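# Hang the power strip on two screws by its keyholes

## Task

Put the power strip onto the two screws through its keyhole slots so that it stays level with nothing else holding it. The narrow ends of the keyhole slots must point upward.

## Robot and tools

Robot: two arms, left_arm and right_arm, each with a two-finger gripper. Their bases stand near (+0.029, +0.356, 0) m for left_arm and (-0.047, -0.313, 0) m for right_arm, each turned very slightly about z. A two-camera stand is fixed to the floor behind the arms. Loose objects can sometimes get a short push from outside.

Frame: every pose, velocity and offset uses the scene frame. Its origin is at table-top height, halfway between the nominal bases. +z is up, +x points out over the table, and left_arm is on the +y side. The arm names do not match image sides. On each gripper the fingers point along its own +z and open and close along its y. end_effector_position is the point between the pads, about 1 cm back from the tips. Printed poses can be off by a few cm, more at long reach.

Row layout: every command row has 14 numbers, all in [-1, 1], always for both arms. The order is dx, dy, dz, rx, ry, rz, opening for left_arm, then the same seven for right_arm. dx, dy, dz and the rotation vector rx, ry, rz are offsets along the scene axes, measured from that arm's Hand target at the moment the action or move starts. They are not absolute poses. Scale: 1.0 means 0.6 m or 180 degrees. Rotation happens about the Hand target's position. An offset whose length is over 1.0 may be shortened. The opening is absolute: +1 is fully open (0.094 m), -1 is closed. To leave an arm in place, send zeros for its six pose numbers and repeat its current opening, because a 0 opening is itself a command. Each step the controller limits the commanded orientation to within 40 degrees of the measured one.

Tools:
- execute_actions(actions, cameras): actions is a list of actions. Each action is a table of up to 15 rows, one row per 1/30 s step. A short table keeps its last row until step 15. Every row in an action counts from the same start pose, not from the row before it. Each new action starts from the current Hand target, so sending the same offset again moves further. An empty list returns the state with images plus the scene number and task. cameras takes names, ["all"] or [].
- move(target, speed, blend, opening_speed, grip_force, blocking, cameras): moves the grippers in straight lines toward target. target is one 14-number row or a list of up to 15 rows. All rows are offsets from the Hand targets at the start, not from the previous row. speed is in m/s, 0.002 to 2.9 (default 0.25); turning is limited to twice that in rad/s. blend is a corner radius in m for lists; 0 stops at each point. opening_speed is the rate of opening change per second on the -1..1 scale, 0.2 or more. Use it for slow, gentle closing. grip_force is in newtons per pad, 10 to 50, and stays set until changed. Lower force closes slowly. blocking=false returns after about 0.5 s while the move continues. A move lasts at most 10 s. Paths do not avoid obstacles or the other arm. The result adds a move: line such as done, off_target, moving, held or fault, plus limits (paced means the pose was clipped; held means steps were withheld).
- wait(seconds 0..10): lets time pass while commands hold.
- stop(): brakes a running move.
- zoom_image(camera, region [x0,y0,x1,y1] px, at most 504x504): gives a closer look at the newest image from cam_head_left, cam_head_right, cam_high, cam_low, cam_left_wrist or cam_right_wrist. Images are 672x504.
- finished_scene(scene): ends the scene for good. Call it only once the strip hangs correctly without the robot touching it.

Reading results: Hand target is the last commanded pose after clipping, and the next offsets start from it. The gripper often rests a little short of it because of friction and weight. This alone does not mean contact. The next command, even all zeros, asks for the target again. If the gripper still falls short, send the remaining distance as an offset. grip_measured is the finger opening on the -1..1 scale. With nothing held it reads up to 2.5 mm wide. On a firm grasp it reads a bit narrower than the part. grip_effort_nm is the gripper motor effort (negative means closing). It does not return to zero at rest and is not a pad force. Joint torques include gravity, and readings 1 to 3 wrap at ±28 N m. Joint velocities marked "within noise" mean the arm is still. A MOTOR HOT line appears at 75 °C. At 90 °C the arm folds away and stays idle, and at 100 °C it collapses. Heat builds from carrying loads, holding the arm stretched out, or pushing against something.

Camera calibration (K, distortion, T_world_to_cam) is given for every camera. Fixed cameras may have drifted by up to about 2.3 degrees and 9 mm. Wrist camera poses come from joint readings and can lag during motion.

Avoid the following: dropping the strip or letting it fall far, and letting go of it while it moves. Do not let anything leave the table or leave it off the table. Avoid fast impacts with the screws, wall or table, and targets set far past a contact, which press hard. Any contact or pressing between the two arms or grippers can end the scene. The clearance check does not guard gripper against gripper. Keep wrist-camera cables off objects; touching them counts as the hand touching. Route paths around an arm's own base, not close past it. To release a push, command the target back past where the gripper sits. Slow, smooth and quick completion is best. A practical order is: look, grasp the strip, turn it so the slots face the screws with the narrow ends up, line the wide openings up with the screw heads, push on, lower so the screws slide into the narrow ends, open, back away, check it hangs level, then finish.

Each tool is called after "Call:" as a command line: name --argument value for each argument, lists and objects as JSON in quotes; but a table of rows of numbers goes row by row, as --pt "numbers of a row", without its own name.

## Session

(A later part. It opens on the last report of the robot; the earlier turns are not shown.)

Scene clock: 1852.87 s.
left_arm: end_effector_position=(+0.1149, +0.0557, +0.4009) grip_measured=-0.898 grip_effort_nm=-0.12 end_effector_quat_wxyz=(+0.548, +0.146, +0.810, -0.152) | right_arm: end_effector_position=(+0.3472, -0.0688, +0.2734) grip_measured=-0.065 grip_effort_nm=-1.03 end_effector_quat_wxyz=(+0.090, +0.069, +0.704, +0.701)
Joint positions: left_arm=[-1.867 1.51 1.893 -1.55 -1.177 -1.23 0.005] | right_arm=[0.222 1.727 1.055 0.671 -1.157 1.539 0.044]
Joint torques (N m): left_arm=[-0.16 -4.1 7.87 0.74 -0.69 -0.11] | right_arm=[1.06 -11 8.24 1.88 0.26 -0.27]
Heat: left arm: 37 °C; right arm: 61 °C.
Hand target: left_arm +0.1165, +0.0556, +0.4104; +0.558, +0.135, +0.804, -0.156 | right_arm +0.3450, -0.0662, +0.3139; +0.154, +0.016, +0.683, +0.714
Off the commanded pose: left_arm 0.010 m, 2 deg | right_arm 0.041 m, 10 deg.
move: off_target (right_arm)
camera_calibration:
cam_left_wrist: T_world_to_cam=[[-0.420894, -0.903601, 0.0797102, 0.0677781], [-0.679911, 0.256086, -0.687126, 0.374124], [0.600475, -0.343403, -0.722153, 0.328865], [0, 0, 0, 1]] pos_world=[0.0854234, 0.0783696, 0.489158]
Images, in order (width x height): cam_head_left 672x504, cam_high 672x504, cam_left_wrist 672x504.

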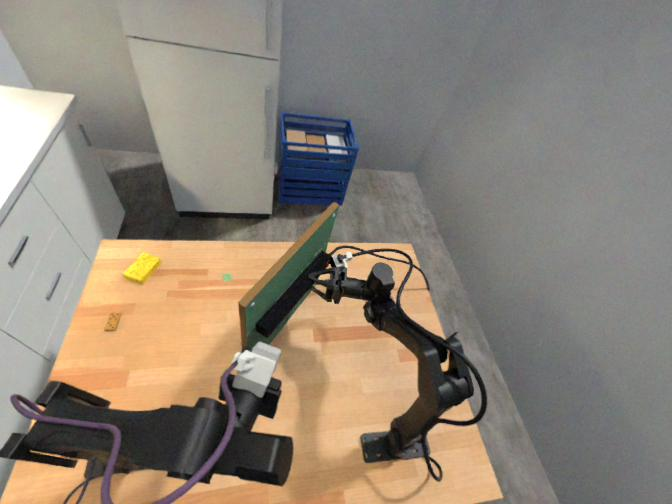

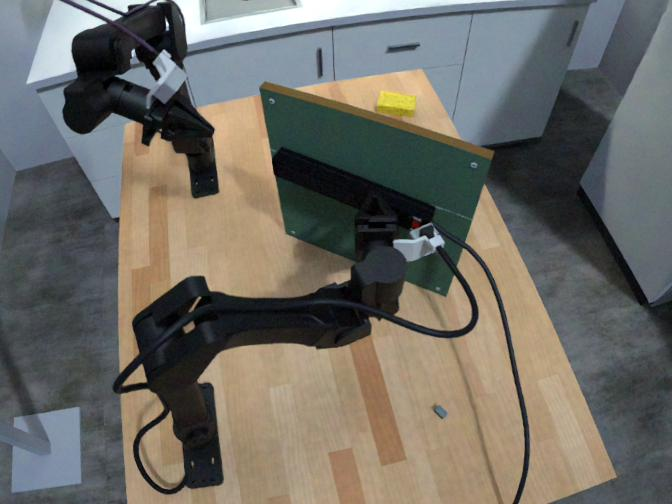

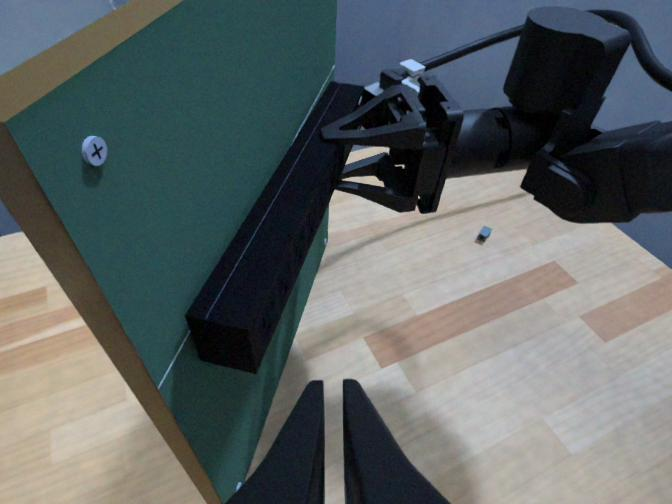

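Call:
move --pt "0 0 0 0 0 0 -0.9 -0.1 -0.14 0.03 0 0 0 -0.3" --pt "0 0 0 0 0 0 -0.9 -0.06 -0.26 0.03 0 0 -0.22 -0.3" --speed 0.2 --blend 0.03 --cameras '["cam_low","cam_high"]'

Call:
zoom_image --camera "cam_low" --region '[0, 20, 230, 190]'

Scene clock: 1871.07 s.
left_arm: end_effector_position=(+0.1149, +0.0557, +0.4009) grip_measured=-0.898 grip_effort_nm=-0.12 end_effector_quat_wxyz=(+0.548, +0.146, +0.810, -0.152) | right_arm: end_effector_position=(+0.3164, -0.2252, +0.2993) grip_measured=-0.065 grip_effort_nm=-1.03 end_effector_quat_wxyz=(+0.332, +0.304, +0.652, +0.610)
Joint positions: left_arm=[-1.867 1.51 1.893 -1.55 -1.177 -1.23 0.005] | right_arm=[-0.058 1.103 0.683 0.374 -0.728 1.478 0.044]
Joint torques (N m): left_arm=[-0.14 -4.08 7.88 0.74 -0.68 -0.1] | right_arm=[0.68 -6.37 7.15 2.16 0.01 -0.39]
Heat: left arm: 37 °C; right arm: 62 °C.
Hand target: left_arm +0.1165, +0.0556, +0.4104; +0.558, +0.135, +0.804, -0.156 | right_arm +0.3089, -0.2222, +0.3319; +0.386, +0.247, +0.637, +0.619
Off the commanded pose: left_arm 0.010 m, 2 deg | right_arm 0.034 m, 9 deg.
move: off_target (right_arm)
Images, in order (width x height): cam_high 672x504, cam_low 672x504.

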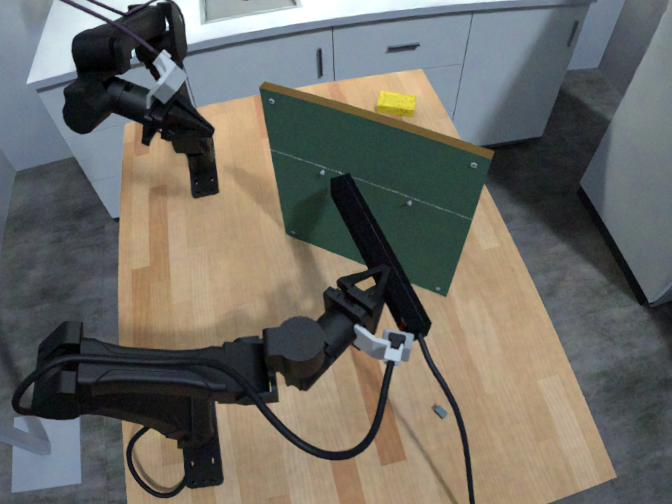

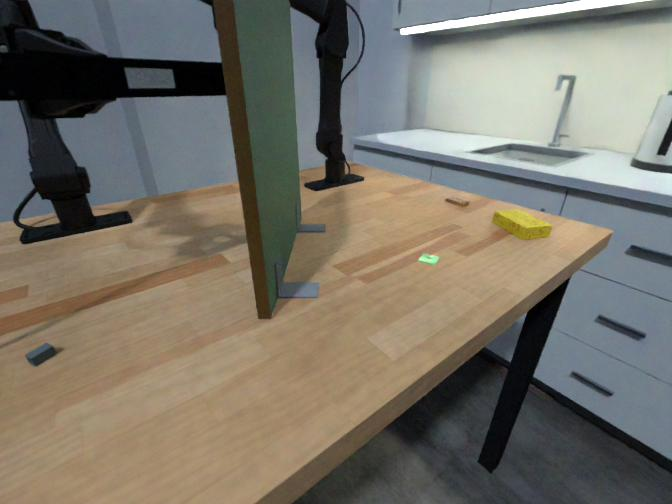

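Scaled by 2.191.

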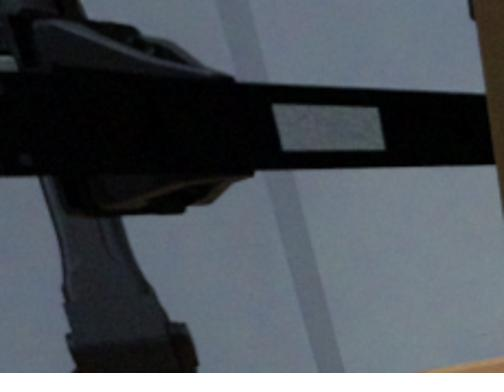

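Call:
move --target '[0,0,0,0,0,0,-0.9,-0.05,-0.05,0,0.198,-0.268,0,-0.3]' --speed 0.25 --cameras '["cam_left_wrist","cam_high","cam_head_left","cam_head_right"]'

Scene clock: 1881.43 s.
left_arm: end_effector_position=(+0.1149, +0.0557, +0.4009) grip_measured=-0.898 grip_effort_nm=-0.12 end_effector_quat_wxyz=(+0.548, +0.146, +0.810, -0.152) | right_arm: end_effector_position=(+0.3019, -0.2517, +0.2860) grip_measured=-0.065 grip_effort_nm=-1.02 end_effector_quat_wxyz=(+0.435, +0.342, +0.452, +0.699)
Joint positions: left_arm=[-1.867 1.51 1.893 -1.55 -1.177 -1.23 0.005] | right_arm=[0.035 1.291 0.271 1.408 -0.34 1.798 0.044]
Joint torques (N m): left_arm=[-0.16 -4.1 7.86 0.74 -0.69 -0.1] | right_arm=[0.75 -6.15 5.48 2.64 0.2 -0.16]
Heat: left arm: 37 °C; right arm: 63 °C.
Hand target: left_arm +0.1165, +0.0556, +0.4104; +0.558, +0.135, +0.804, -0.156 | right_arm +0.2790, -0.2522, +0.3318; +0.512, +0.107, +0.239, +0.818
Off the commanded pose: left_arm 0.010 m, 2 deg | right_arm 0.051 m, 44 deg; orientation clipped.
joint sent to its limit (right arm) — joint 4 (wrist pitch), upper limit. The joint targets are off in orientation, not in position.
move: off_target (right_arm); limits=paced
camera_calibration:
cam_left_wrist: T_world_to_cam=[[-0.420894, -0.903601, 0.0797102, 0.0677781], [-0.679911, 0.256086, -0.687126, 0.374124], [0.600475, -0.343403, -0.722153, 0.328865], [0, 0, 0, 1]] pos_world=[0.0854234, 0.0783696, 0.489158]
Images, in order (width x height): cam_head_left 672x504, cam_head_right 672x504, cam_high 672x504, cam_left_wrist 672x504.

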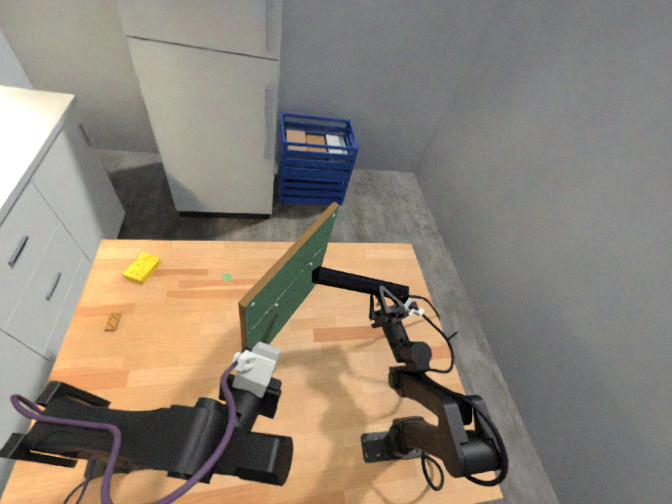

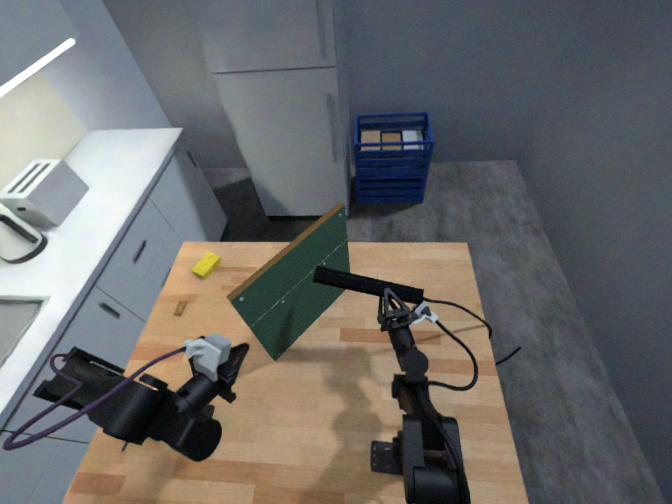

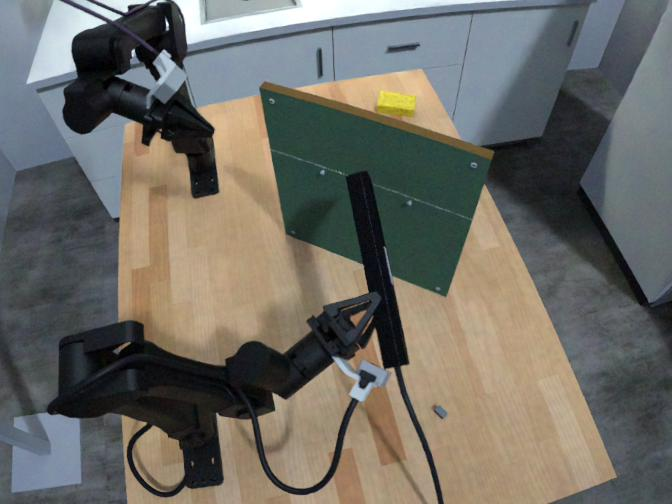

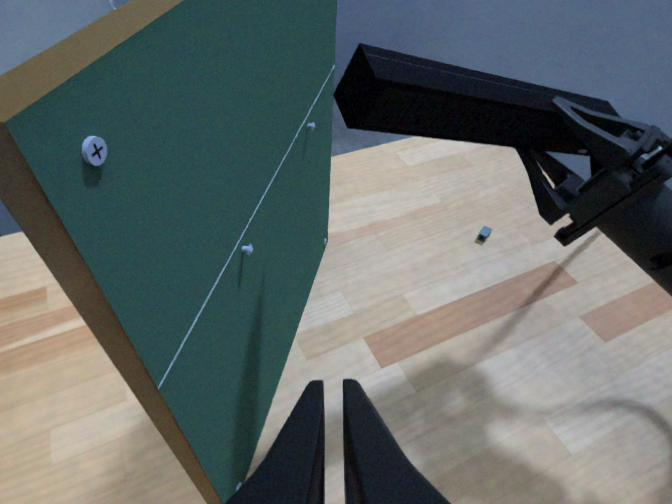

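Call:
move --target '[0,0,0,0,0,0,-0.9,0.1,0.05,0.25,0.03,-0.04,0,-0.3]' --speed 0.25 --cameras '["cam_high","cam_head_left","cam_head_right"]'

Call:
zoom_image --camera "cam_head_right" --region '[280, 200, 480, 350]'

Call:
zoom_image --camera "cam_high" --region '[310, 100, 510, 350]'

Scene clock: 1888.97 s.
left_arm: end_effector_position=(+0.1149, +0.0557, +0.4009) grip_measured=-0.898 grip_effort_nm=-0.12 end_effector_quat_wxyz=(+0.548, +0.146, +0.810, -0.152) | right_arm: end_effector_position=(+0.3677, -0.2230, +0.4240) grip_measured=-0.065 grip_effort_nm=-1.02 end_effector_quat_wxyz=(+0.476, +0.269, +0.336, +0.767)
Joint positions: left_arm=[-1.867 1.51 1.893 -1.55 -1.177 -1.23 0.005] | right_arm=[0.182 1.525 0.804 1.409 -0.148 1.811 0.044]
Joint torques (N m): left_arm=[-0.16 -4.08 7.86 0.74 -0.68 -0.1] | right_arm=[1.07 -6 11.47 2.29 0.03 -0.18]
Heat: left arm: 37 °C; right arm: 64 °C.
Hand target: left_arm +0.1165, +0.0556, +0.4104; +0.558, +0.135, +0.804, -0.156 | right_arm +0.3389, -0.2221, +0.4819; +0.521, +0.079, +0.168, +0.833
Off the commanded pose: left_arm 0.010 m, 2 deg | right_arm 0.065 m, 31 deg.
joint sent to its limit (right arm) — joint 4 (wrist pitch), upper limit. The joint targets are off in position and orientation.
move: off_target (right_arm)
Images, in order (width x height): cam_head_left 672x504, cam_head_right 672x504, cam_high 672x504.

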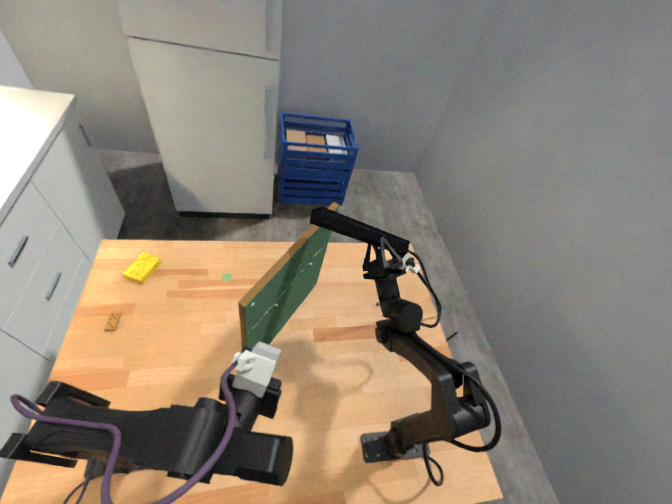

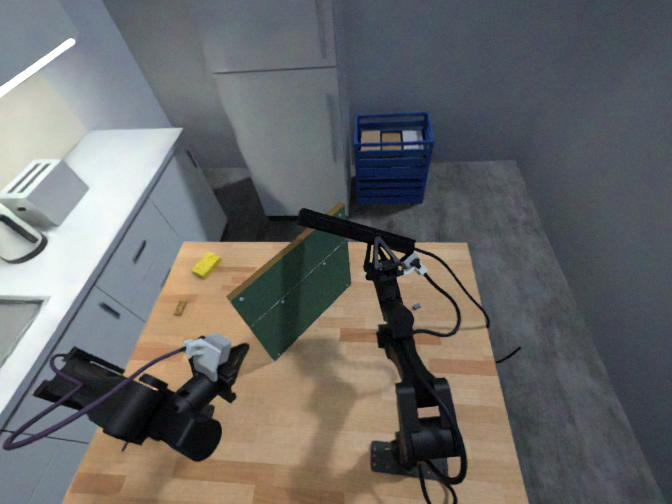

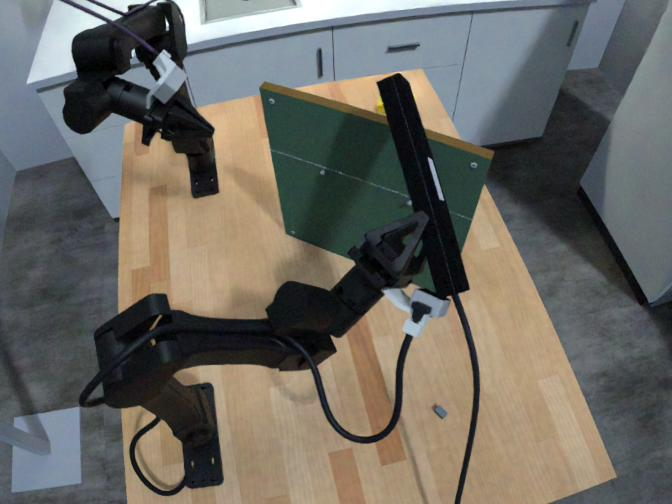

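Scaled by 2.520.

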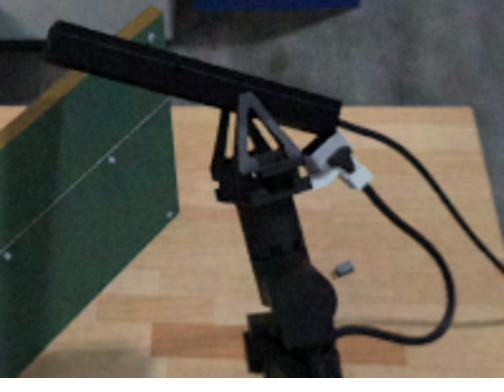

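Scaled by 2.016.

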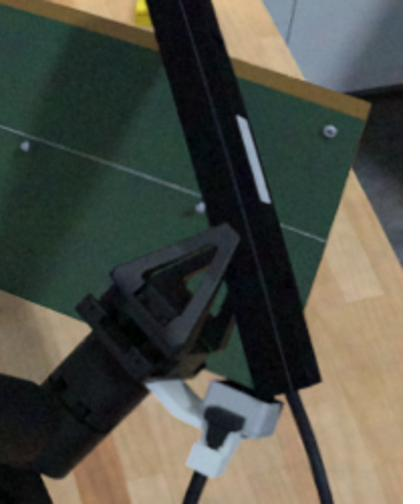

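Call:
move --target '[0.05,-0.03,0.05,0,0,-0.12,-0.9,-0.05,-0.03,-0.03,0,0,0.333,-0.3]' --speed 0.25 --cameras '["cam_left_wrist","cam_high"]'

Scene clock: 1900.73 s.
left_arm: end_effector_position=(+0.1448, +0.0325, +0.4353) grip_measured=-0.898 grip_effort_nm=-0.12 end_effector_quat_wxyz=(+0.513, +0.292, +0.768, -0.249) | right_arm: end_effector_position=(+0.3524, -0.2404, +0.4179) grip_measured=-0.065 grip_effort_nm=-1.02 end_effector_quat_wxyz=(+0.371, +0.254, +0.382, +0.807)
Joint positions: left_arm=[-1.585 1.273 1.717 -0.92 -0.702 -0.41 0.005] | right_arm=[0.013 1.478 0.771 1.409 -0.459 2.085 0.044]
Joint torques (N m): left_arm=[0.43 -5.6 4.36 1.98 -0.19 0.07] | right_arm=[-0.29 -9.29 6.41 2.27 0.1 0]
Heat: left arm: 37 °C; right arm: 64 °C.
Hand target: left_arm +0.1466, +0.0377, +0.4404; +0.519, +0.284, +0.764, -0.257 | right_arm +0.3088, -0.2402, +0.4639; +0.146, +0.073, +0.255, +0.953
Off the commanded pose: left_arm 0.007 m, 2 deg | right_arm 0.063 m, 58 deg; orientation clipped.
joint sent to its limit (right arm) — joint 4 (wrist pitch), upper limit; joint 6 (wrist roll), upper limit. The joint targets are off in position and orientation.
move: off_target (right_arm); limits=paced
camera_calibration:
cam_left_wrist: T_world_to_cam=[[-0.717733, -0.692055, 0.0769343, 0.093894], [-0.539117, 0.482368, -0.690416, 0.397805], [0.440695, -0.537011, -0.71931, 0.355942], [0, 0, 0, 1]] pos_world=[0.124992, 0.0642362, 0.52346]
Images, in order (width x height): cam_high 672x504, cam_left_wrist 672x504.

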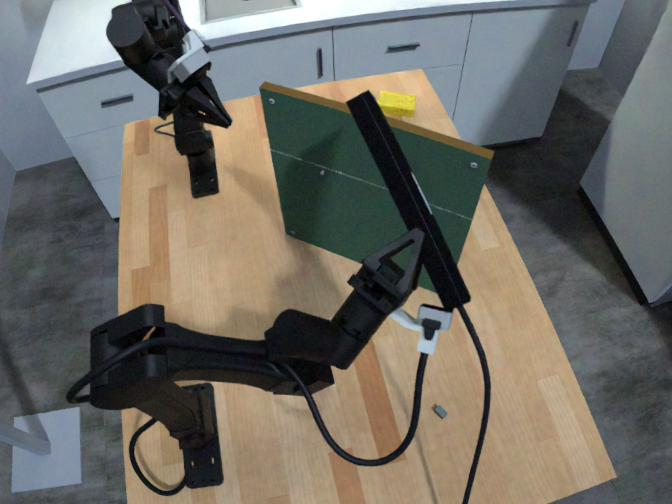

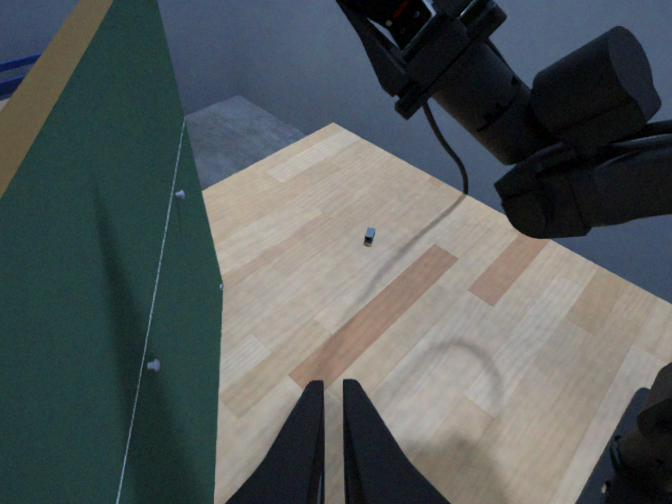

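Call:
move --pt "-0.05 0.03 -0.05 0 0 0.12 -0.9 -0.015 0.06 -0.17 -0.317 0.0156 0.002 -0.3" --pt "-0.05 0.03 -0.05 0 0 0.12 -0.9 0.035 0.2 -0.2 -0.317 0.0156 0.002 -0.3" --speed 0.2 --cameras '["cam_left_wrist","cam_high"]'

Call:
zoom_image --camera "cam_high" --region '[260, 130, 500, 300]'

Scene clock: 1920.83 s.
left_arm: end_effector_position=(+0.1160, +0.0563, +0.4010) grip_measured=-0.898 grip_effort_nm=-0.12 end_effector_quat_wxyz=(+0.548, +0.145, +0.810, -0.151) | right_arm: end_effector_position=(+0.3383, -0.1253, +0.2914) grip_measured=-0.065 grip_effort_nm=-1.02 end_effector_quat_wxyz=(+0.086, +0.098, +0.694, +0.708)
Joint positions: left_arm=[-1.864 1.509 1.892 -1.55 -1.177 -1.23 0.005] | right_arm=[0.071 1.631 0.994 0.692 -1.27 1.642 0.044]
Joint torques (N m): left_arm=[-0.42 -3.95 7.94 0.74 -0.68 -0.1] | right_arm=[1.13 -11.17 11.43 1.63 0 -0.35]
Heat: left arm: 36 °C; right arm: 62 °C.
Hand target: left_arm +0.1166, +0.0557, +0.4104; +0.558, +0.135, +0.804, -0.156 | right_arm +0.3299, -0.1201, +0.3439; +0.154, +0.016, +0.683, +0.714
Off the commanded pose: left_arm 0.009 m, 2 deg | right_arm 0.053 m, 12 deg.
move: off_target (right_arm)
camera_calibration:
cam_left_wrist: T_world_to_cam=[[-0.417925, -0.90498, 0.0796892, 0.0685466], [-0.680679, 0.253829, -0.687203, 0.375093], [0.601677, -0.341442, -0.722082, 0.328156], [0, 0, 0, 1]] pos_world=[0.086521, 0.0788702, 0.489258]
Images, in order (width x height): cam_high 672x504, cam_left_wrist 672x504.

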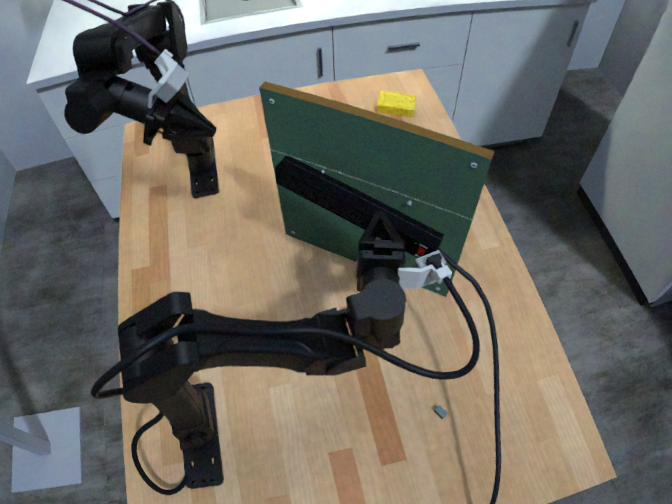

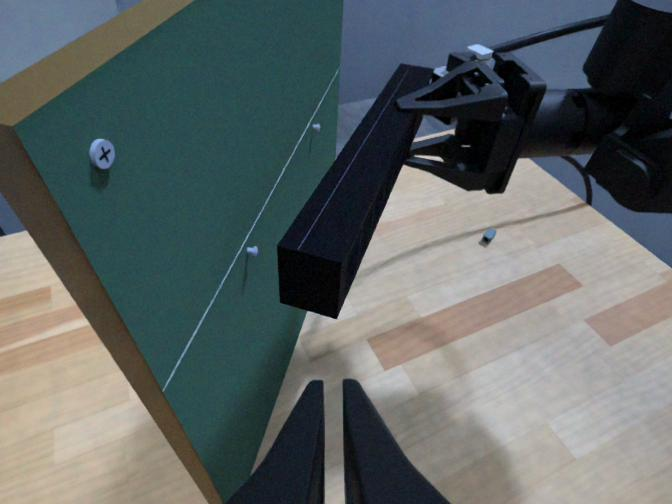

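Scaled by 2.100.

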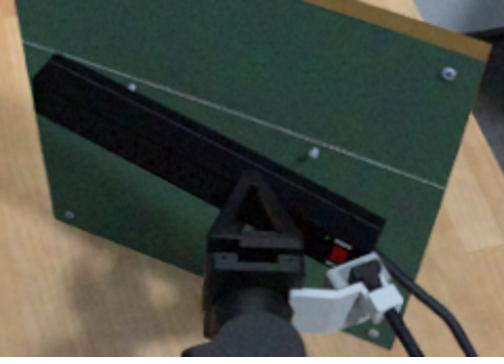

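Call:
move --target '[0,0,0,0,0,0,-0.9,0.027,0.078,-0.03,-0.0142,-0.0184,0.037,-0.3]' --speed 0.12 --cameras '["cam_left_wrist","cam_high"]'

Call:
zoom_image --camera "cam_left_wrist" --region '[150, 50, 450, 390]'

Call:
zoom_image --camera "cam_high" --region '[260, 130, 500, 300]'

Scene clock: 1981.20 s.
left_arm: end_effector_position=(+0.1160, +0.0563, +0.4010) grip_measured=-0.898 grip_effort_nm=-0.12 end_effector_quat_wxyz=(+0.548, +0.145, +0.810, -0.151) | right_arm: end_effector_position=(+0.3498, -0.0809, +0.2886) grip_measured=-0.065 grip_effort_nm=-1.02 end_effector_quat_wxyz=(+0.083, +0.031, +0.709, +0.700)
Joint positions: left_arm=[-1.864 1.509 1.892 -1.55 -1.177 -1.23 0.005] | right_arm=[0.177 1.741 1.148 0.568 -1.265 1.474 0.044]
Joint torques (N m): left_arm=[-0.4 -3.97 7.91 0.74 -0.69 -0.1] | right_arm=[1.48 -8.61 11.88 1.75 -0.29 -0.42]
Heat: left arm: 36 °C; right arm: 58 °C.
Hand target: left_arm +0.1166, +0.0557, +0.4104; +0.558, +0.135, +0.804, -0.156 | right_arm +0.3461, -0.0734, +0.3260; +0.133, -0.048, +0.693, +0.707
Off the commanded pose: left_arm 0.009 m, 2 deg | right_arm 0.038 m, 11 deg.
move: off_target (right_arm)
camera_calibration:
cam_left_wrist: T_world_to_cam=[[-0.417925, -0.90498, 0.0796892, 0.0685466], [-0.680679, 0.253829, -0.687203, 0.375093], [0.601677, -0.341442, -0.722082, 0.328156], [0, 0, 0, 1]] pos_world=[0.086521, 0.0788702, 0.489258]
Images, in order (width x height): cam_high 672x504, cam_left_wrist 672x504.

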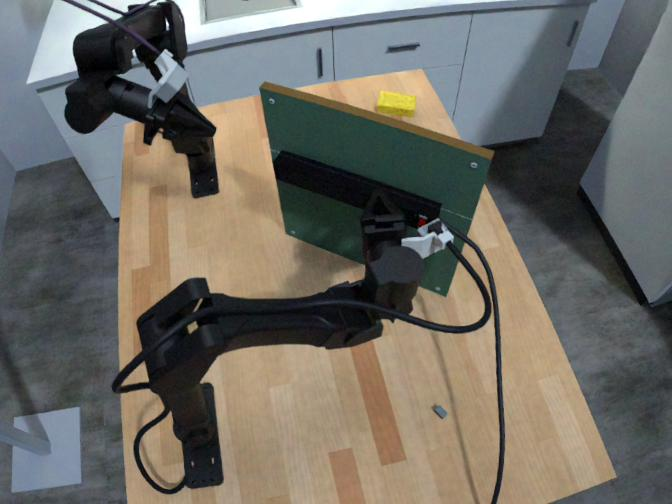

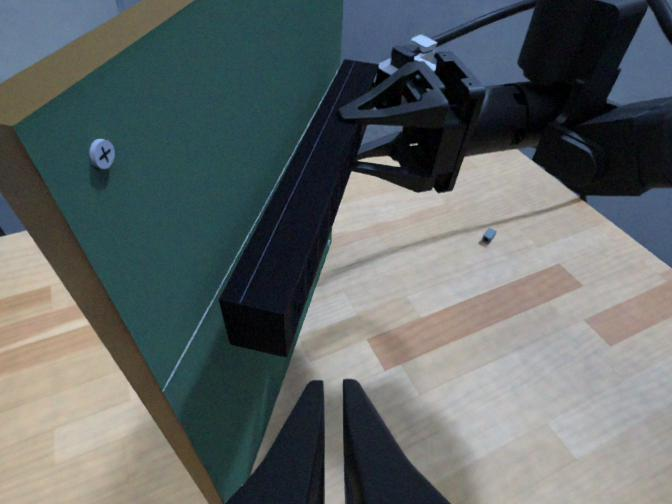

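Scaled by 1.482.

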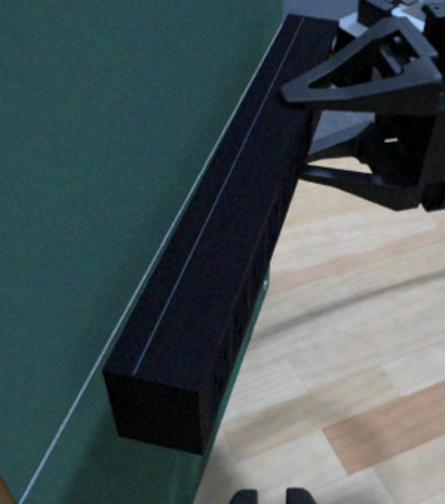

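Scaled by 2.100.

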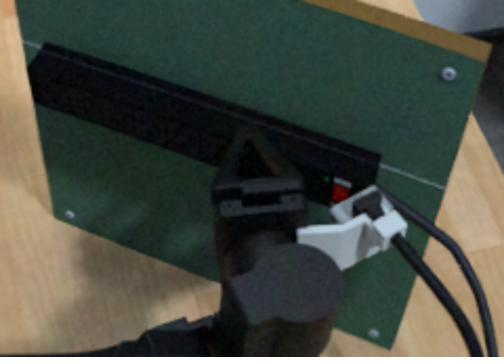

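Call:
move --pt "0 0 0 0 0 0 -0.9 0.03 -0.03 0.0 0.003 0.004 -0.003 -0.3" --pt "0 0 0 0 0 0 -0.9 0.014 0.0 -0.025 0.003 0.004 -0.003 -0.3" --speed 0.1 --cameras '["cam_left_wrist","cam_high"]'

Call:
zoom_image --camera "cam_left_wrist" --region '[150, 50, 450, 390]'

Call:
zoom_image --camera "cam_high" --region '[260, 130, 500, 300]'

Scene clock: 1996.43 s.
left_arm: end_effector_position=(+0.1160, +0.0563, +0.4010) grip_measured=-0.898 grip_effort_nm=-0.12 end_effector_quat_wxyz=(+0.548, +0.145, +0.810, -0.151) | right_arm: end_effector_position=(+0.3611, -0.0785, +0.2947) grip_measured=-0.065 grip_effort_nm=-1.03 end_effector_quat_wxyz=(+0.092, +0.017, +0.706, +0.702)
Joint positions: left_arm=[-1.864 1.509 1.892 -1.55 -1.177 -1.23 0.005] | right_arm=[0.178 1.785 1.21 0.582 -1.272 1.471 0.044]
Joint torques (N m): left_arm=[-0.38 -3.99 7.92 0.74 -0.68 -0.11] | right_arm=[1.26 -8.9 6.67 1.96 -0.13 -0.41]
Heat: left arm: 36 °C; right arm: 59 °C.
Hand target: left_arm +0.1166, +0.0557, +0.4104; +0.558, +0.135, +0.804, -0.156 | right_arm +0.3545, -0.0733, +0.3109; +0.132, -0.040, +0.691, +0.710
Off the commanded pose: left_arm 0.009 m, 2 deg | right_arm 0.018 m, 8 deg.
move: off_target (right_arm)
camera_calibration:
cam_left_wrist: T_world_to_cam=[[-0.417925, -0.90498, 0.0796892, 0.0685466], [-0.680679, 0.253829, -0.687203, 0.375093], [0.601677, -0.341442, -0.722082, 0.328156], [0, 0, 0, 1]] pos_world=[0.086521, 0.0788702, 0.489258]
Images, in order (width x height): cam_high 672x504, cam_left_wrist 672x504.

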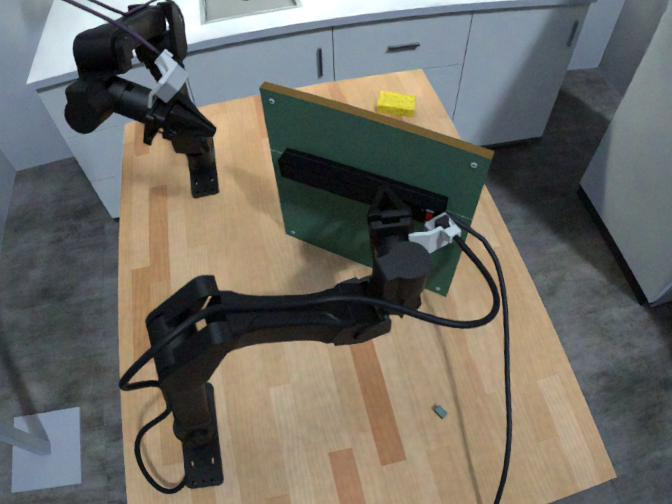

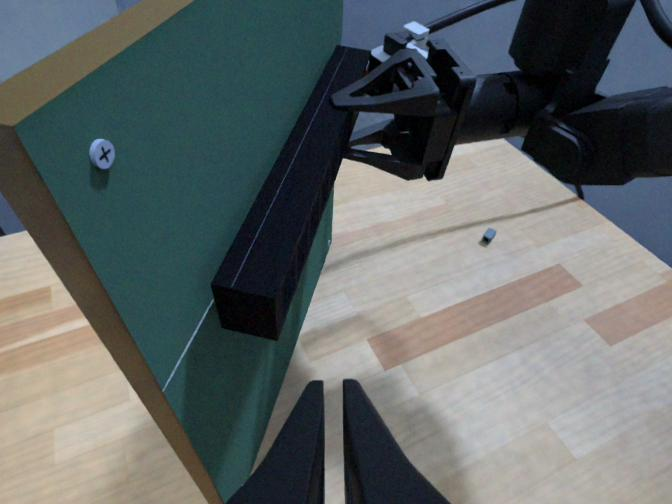

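Scaled by 1.482.

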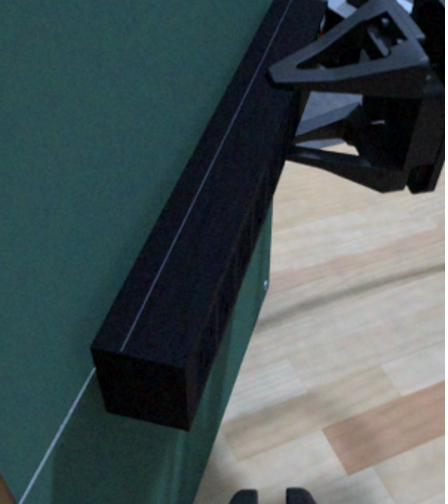

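Scaled by 2.100.

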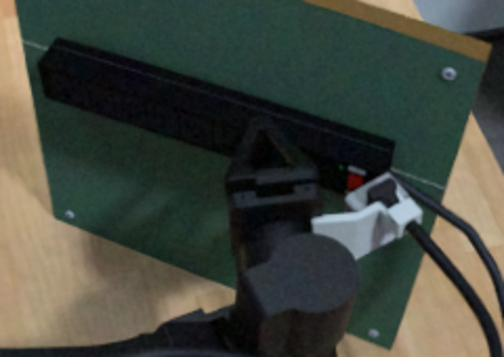

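Call:
move --target '[0,0,0,0,0,0,-0.9,-0.005,-0.006,-0.027,0.0085,0.011,-0.002,-0.3]' --speed 0.1 --cameras '["cam_left_wrist","cam_high"]'

Call:
zoom_image --camera "cam_left_wrist" --region '[150, 30, 450, 370]'

Call:
zoom_image --camera "cam_high" --region '[260, 130, 500, 300]'

Scene clock: 2009.20 s.
left_arm: end_effector_position=(+0.1160, +0.0563, +0.4010) grip_measured=-0.898 grip_effort_nm=-0.12 end_effector_quat_wxyz=(+0.548, +0.145, +0.810, -0.151) | right_arm: end_effector_position=(+0.3556, -0.0794, +0.2845) grip_measured=-0.065 grip_effort_nm=-1.02 end_effector_quat_wxyz=(+0.094, +0.016, +0.697, +0.711)
Joint positions: left_arm=[-1.864 1.509 1.892 -1.55 -1.177 -1.23 0.005] | right_arm=[0.178 1.795 1.135 0.754 -1.271 1.552 0.044]
Joint torques (N m): left_arm=[-0.42 -3.97 7.92 0.74 -0.68 -0.1] | right_arm=[0.51 -8.21 6.16 1.8 -0.06 -0.16]
Heat: left arm: 36 °C; right arm: 59 °C.
Hand target: left_arm +0.1166, +0.0557, +0.4104; +0.558, +0.135, +0.804, -0.156 | right_arm +0.3515, -0.0769, +0.2947; +0.122, -0.023, +0.684, +0.719
Off the commanded pose: left_arm 0.009 m, 2 deg | right_arm 0.011 m, 6 deg.
move: off_target (right_arm)
camera_calibration:
cam_left_wrist: T_world_to_cam=[[-0.417925, -0.90498, 0.0796892, 0.0685466], [-0.680679, 0.253829, -0.687203, 0.375093], [0.601677, -0.341442, -0.722082, 0.328156], [0, 0, 0, 1]] pos_world=[0.086521, 0.0788702, 0.489258]
Images, in order (width x height): cam_high 672x504, cam_left_wrist 672x504.

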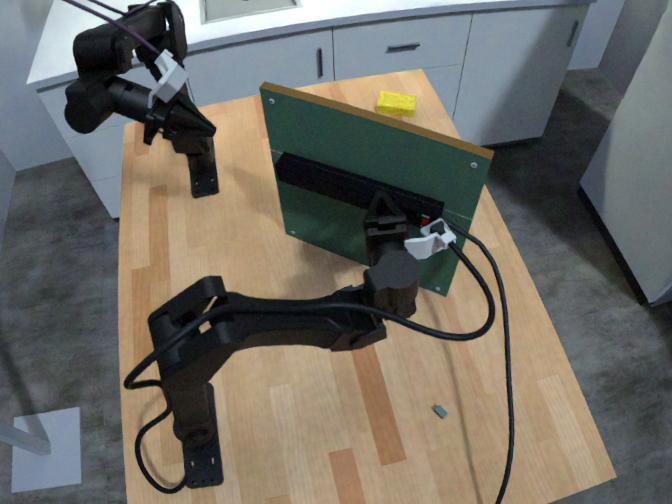

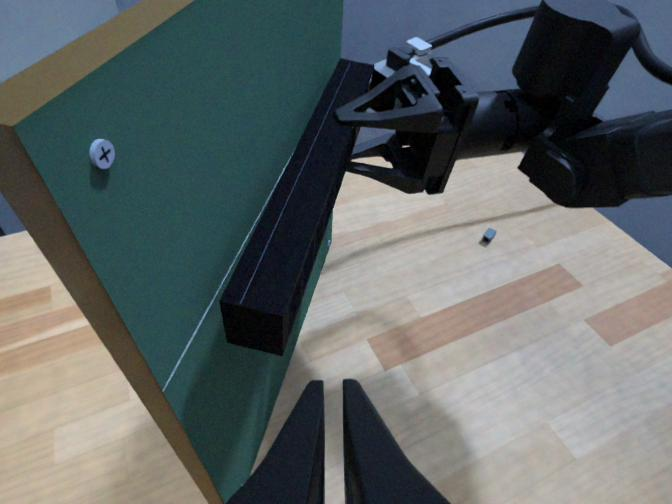

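Scaled by 1.482.

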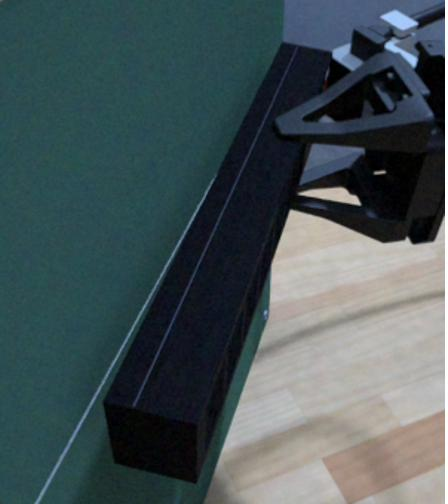

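Scaled by 2.100.

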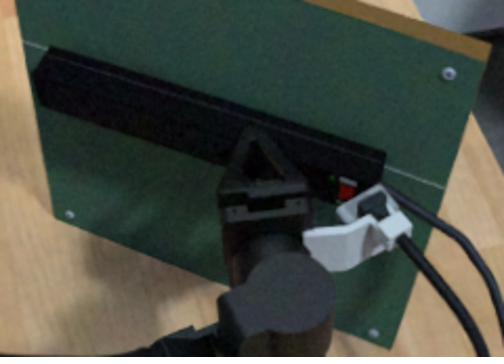

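Call:
move --target '[0,0,0,0,0,0,-0.9,0.005,0.002,-0.016,0.008,0.0105,-0.001,-0.3]' --speed 0.1 --cameras '["cam_left_wrist","cam_high"]'

Call:
zoom_image --camera "cam_left_wrist" --region '[150, 30, 450, 370]'

Call:
zoom_image --camera "cam_high" --region '[260, 130, 500, 300]'

Scene clock: 2019.73 s.
left_arm: end_effector_position=(+0.1160, +0.0563, +0.4010) grip_measured=-0.898 grip_effort_nm=-0.12 end_effector_quat_wxyz=(+0.548, +0.145, +0.810, -0.151) | right_arm: end_effector_position=(+0.3582, -0.0792, +0.2755) grip_measured=-0.065 grip_effort_nm=-1.02 end_effector_quat_wxyz=(+0.084, +0.026, +0.688, +0.720)
Joint positions: left_arm=[-1.864 1.509 1.892 -1.55 -1.177 -1.23 0.005] | right_arm=[0.178 1.84 1.108 0.904 -1.268 1.657 0.044]
Joint torques (N m): left_arm=[-0.43 -3.97 7.92 0.75 -0.68 -0.11] | right_arm=[0.75 -8.4 6.08 1.72 0.08 -0.16]
Heat: left arm: 36 °C; right arm: 58 °C.
Hand target: left_arm +0.1166, +0.0557, +0.4104; +0.558, +0.135, +0.804, -0.156 | right_arm +0.3545, -0.0757, +0.2850; +0.113, -0.009, +0.677, +0.727
Off the commanded pose: left_arm 0.009 m, 2 deg | right_arm 0.011 m, 5 deg.
move: off_target (right_arm)
camera_calibration:
cam_left_wrist: T_world_to_cam=[[-0.417925, -0.90498, 0.0796892, 0.0685466], [-0.680679, 0.253829, -0.687203, 0.375093], [0.601677, -0.341442, -0.722082, 0.328156], [0, 0, 0, 1]] pos_world=[0.086521, 0.0788702, 0.489258]
Images, in order (width x height): cam_high 672x504, cam_left_wrist 672x504.

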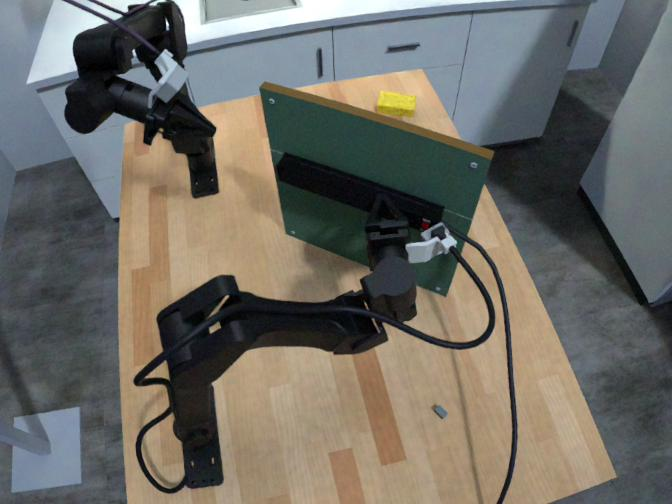

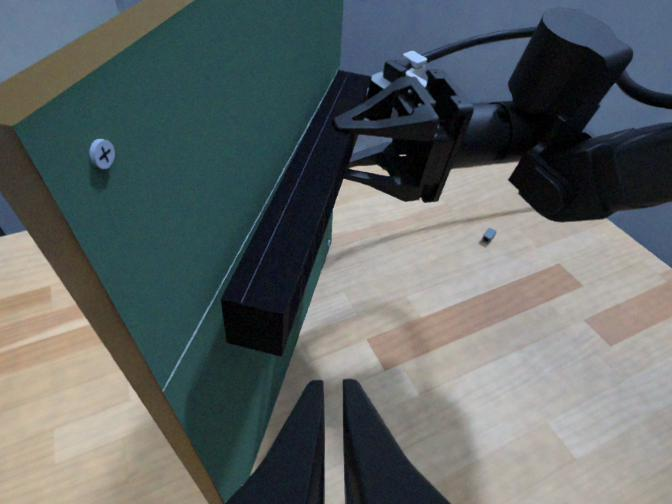

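Scaled by 1.482.

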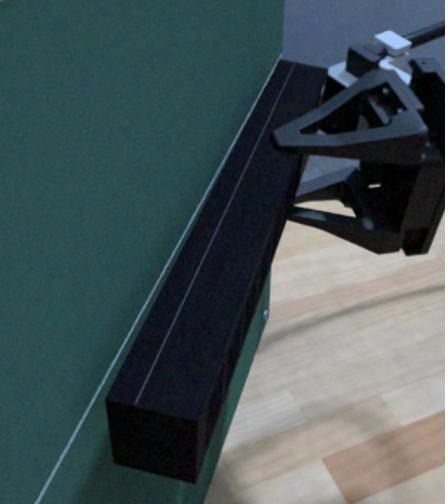

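Scaled by 2.100.

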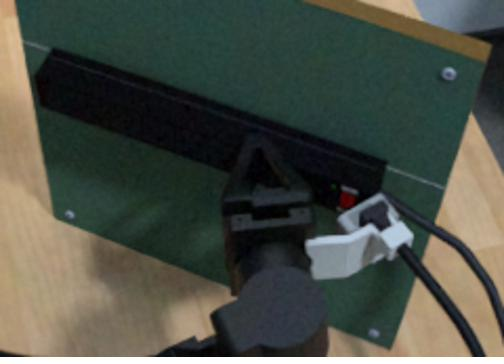

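Call:
move --target '[0,0,0,0,0,0,-0.9,0.026,0.028,0.012,0,0,0,-0.3]' --speed 0.05 --cameras '["cam_left_wrist","cam_high"]'

Call:
zoom_image --camera "cam_left_wrist" --region '[150, 30, 450, 370]'

Call:
zoom_image --camera "cam_high" --region '[260, 130, 500, 300]'

Scene clock: 2031.37 s.
left_arm: end_effector_position=(+0.1160, +0.0563, +0.4010) grip_measured=-0.898 grip_effort_nm=-0.12 end_effector_quat_wxyz=(+0.548, +0.145, +0.810, -0.151) | right_arm: end_effector_position=(+0.3606, -0.0771, +0.2698) grip_measured=-0.065 grip_effort_nm=-1.02 end_effector_quat_wxyz=(+0.078, +0.025, +0.690, +0.720)
Joint positions: left_arm=[-1.864 1.509 1.892 -1.55 -1.177 -1.23 0.005] | right_arm=[0.181 1.862 1.118 0.908 -1.275 1.658 0.044]
Joint torques (N m): left_arm=[-0.44 -3.99 7.95 0.74 -0.68 -0.11] | right_arm=[3.63 -6.9 12.01 1.37 0.49 -0.12]
Heat: left arm: 36 °C; right arm: 59 °C.
Hand target: left_arm +0.1166, +0.0557, +0.4104; +0.558, +0.135, +0.804, -0.156 | right_arm +0.3701, -0.0590, +0.2924; +0.113, -0.009, +0.677, +0.728
Off the commanded pose: left_arm 0.009 m, 2 deg | right_arm 0.030 m, 6 deg.
move: off_target (right_arm)
camera_calibration:
cam_left_wrist: T_world_to_cam=[[-0.417925, -0.90498, 0.0796892, 0.0685466], [-0.680679, 0.253829, -0.687203, 0.375093], [0.601677, -0.341442, -0.722082, 0.328156], [0, 0, 0, 1]] pos_world=[0.086521, 0.0788702, 0.489258]
Images, in order (width x height): cam_high 672x504, cam_left_wrist 672x504.

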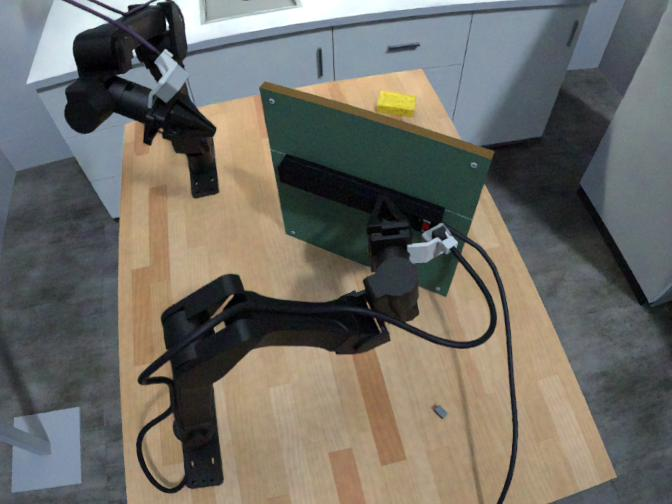

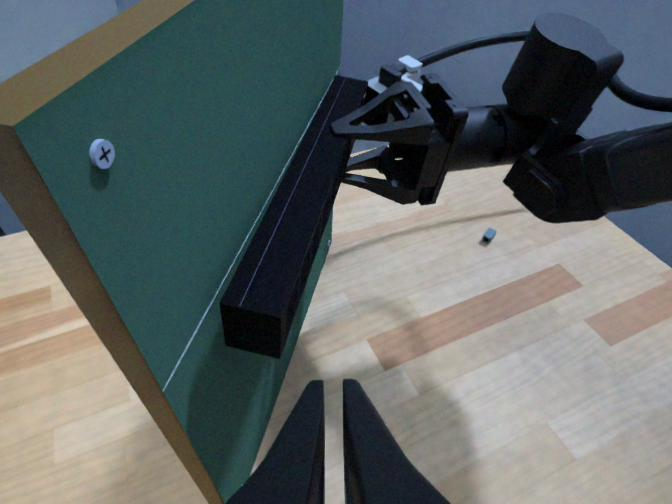

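Scaled by 1.482.

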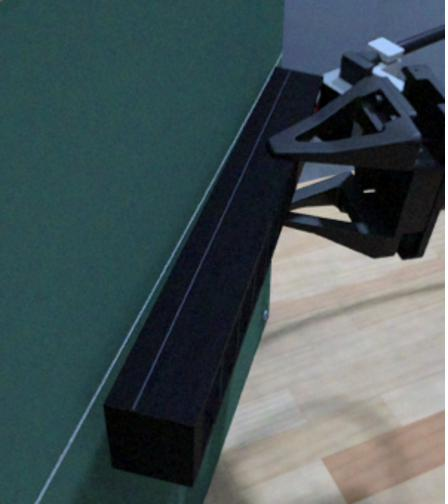

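Scaled by 2.100.

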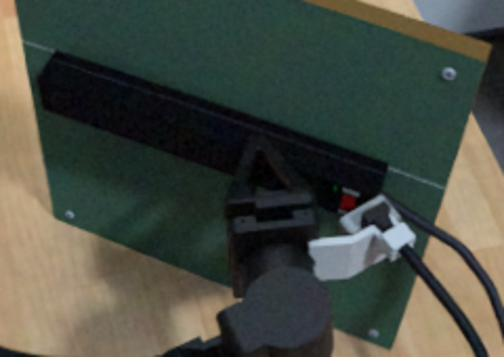

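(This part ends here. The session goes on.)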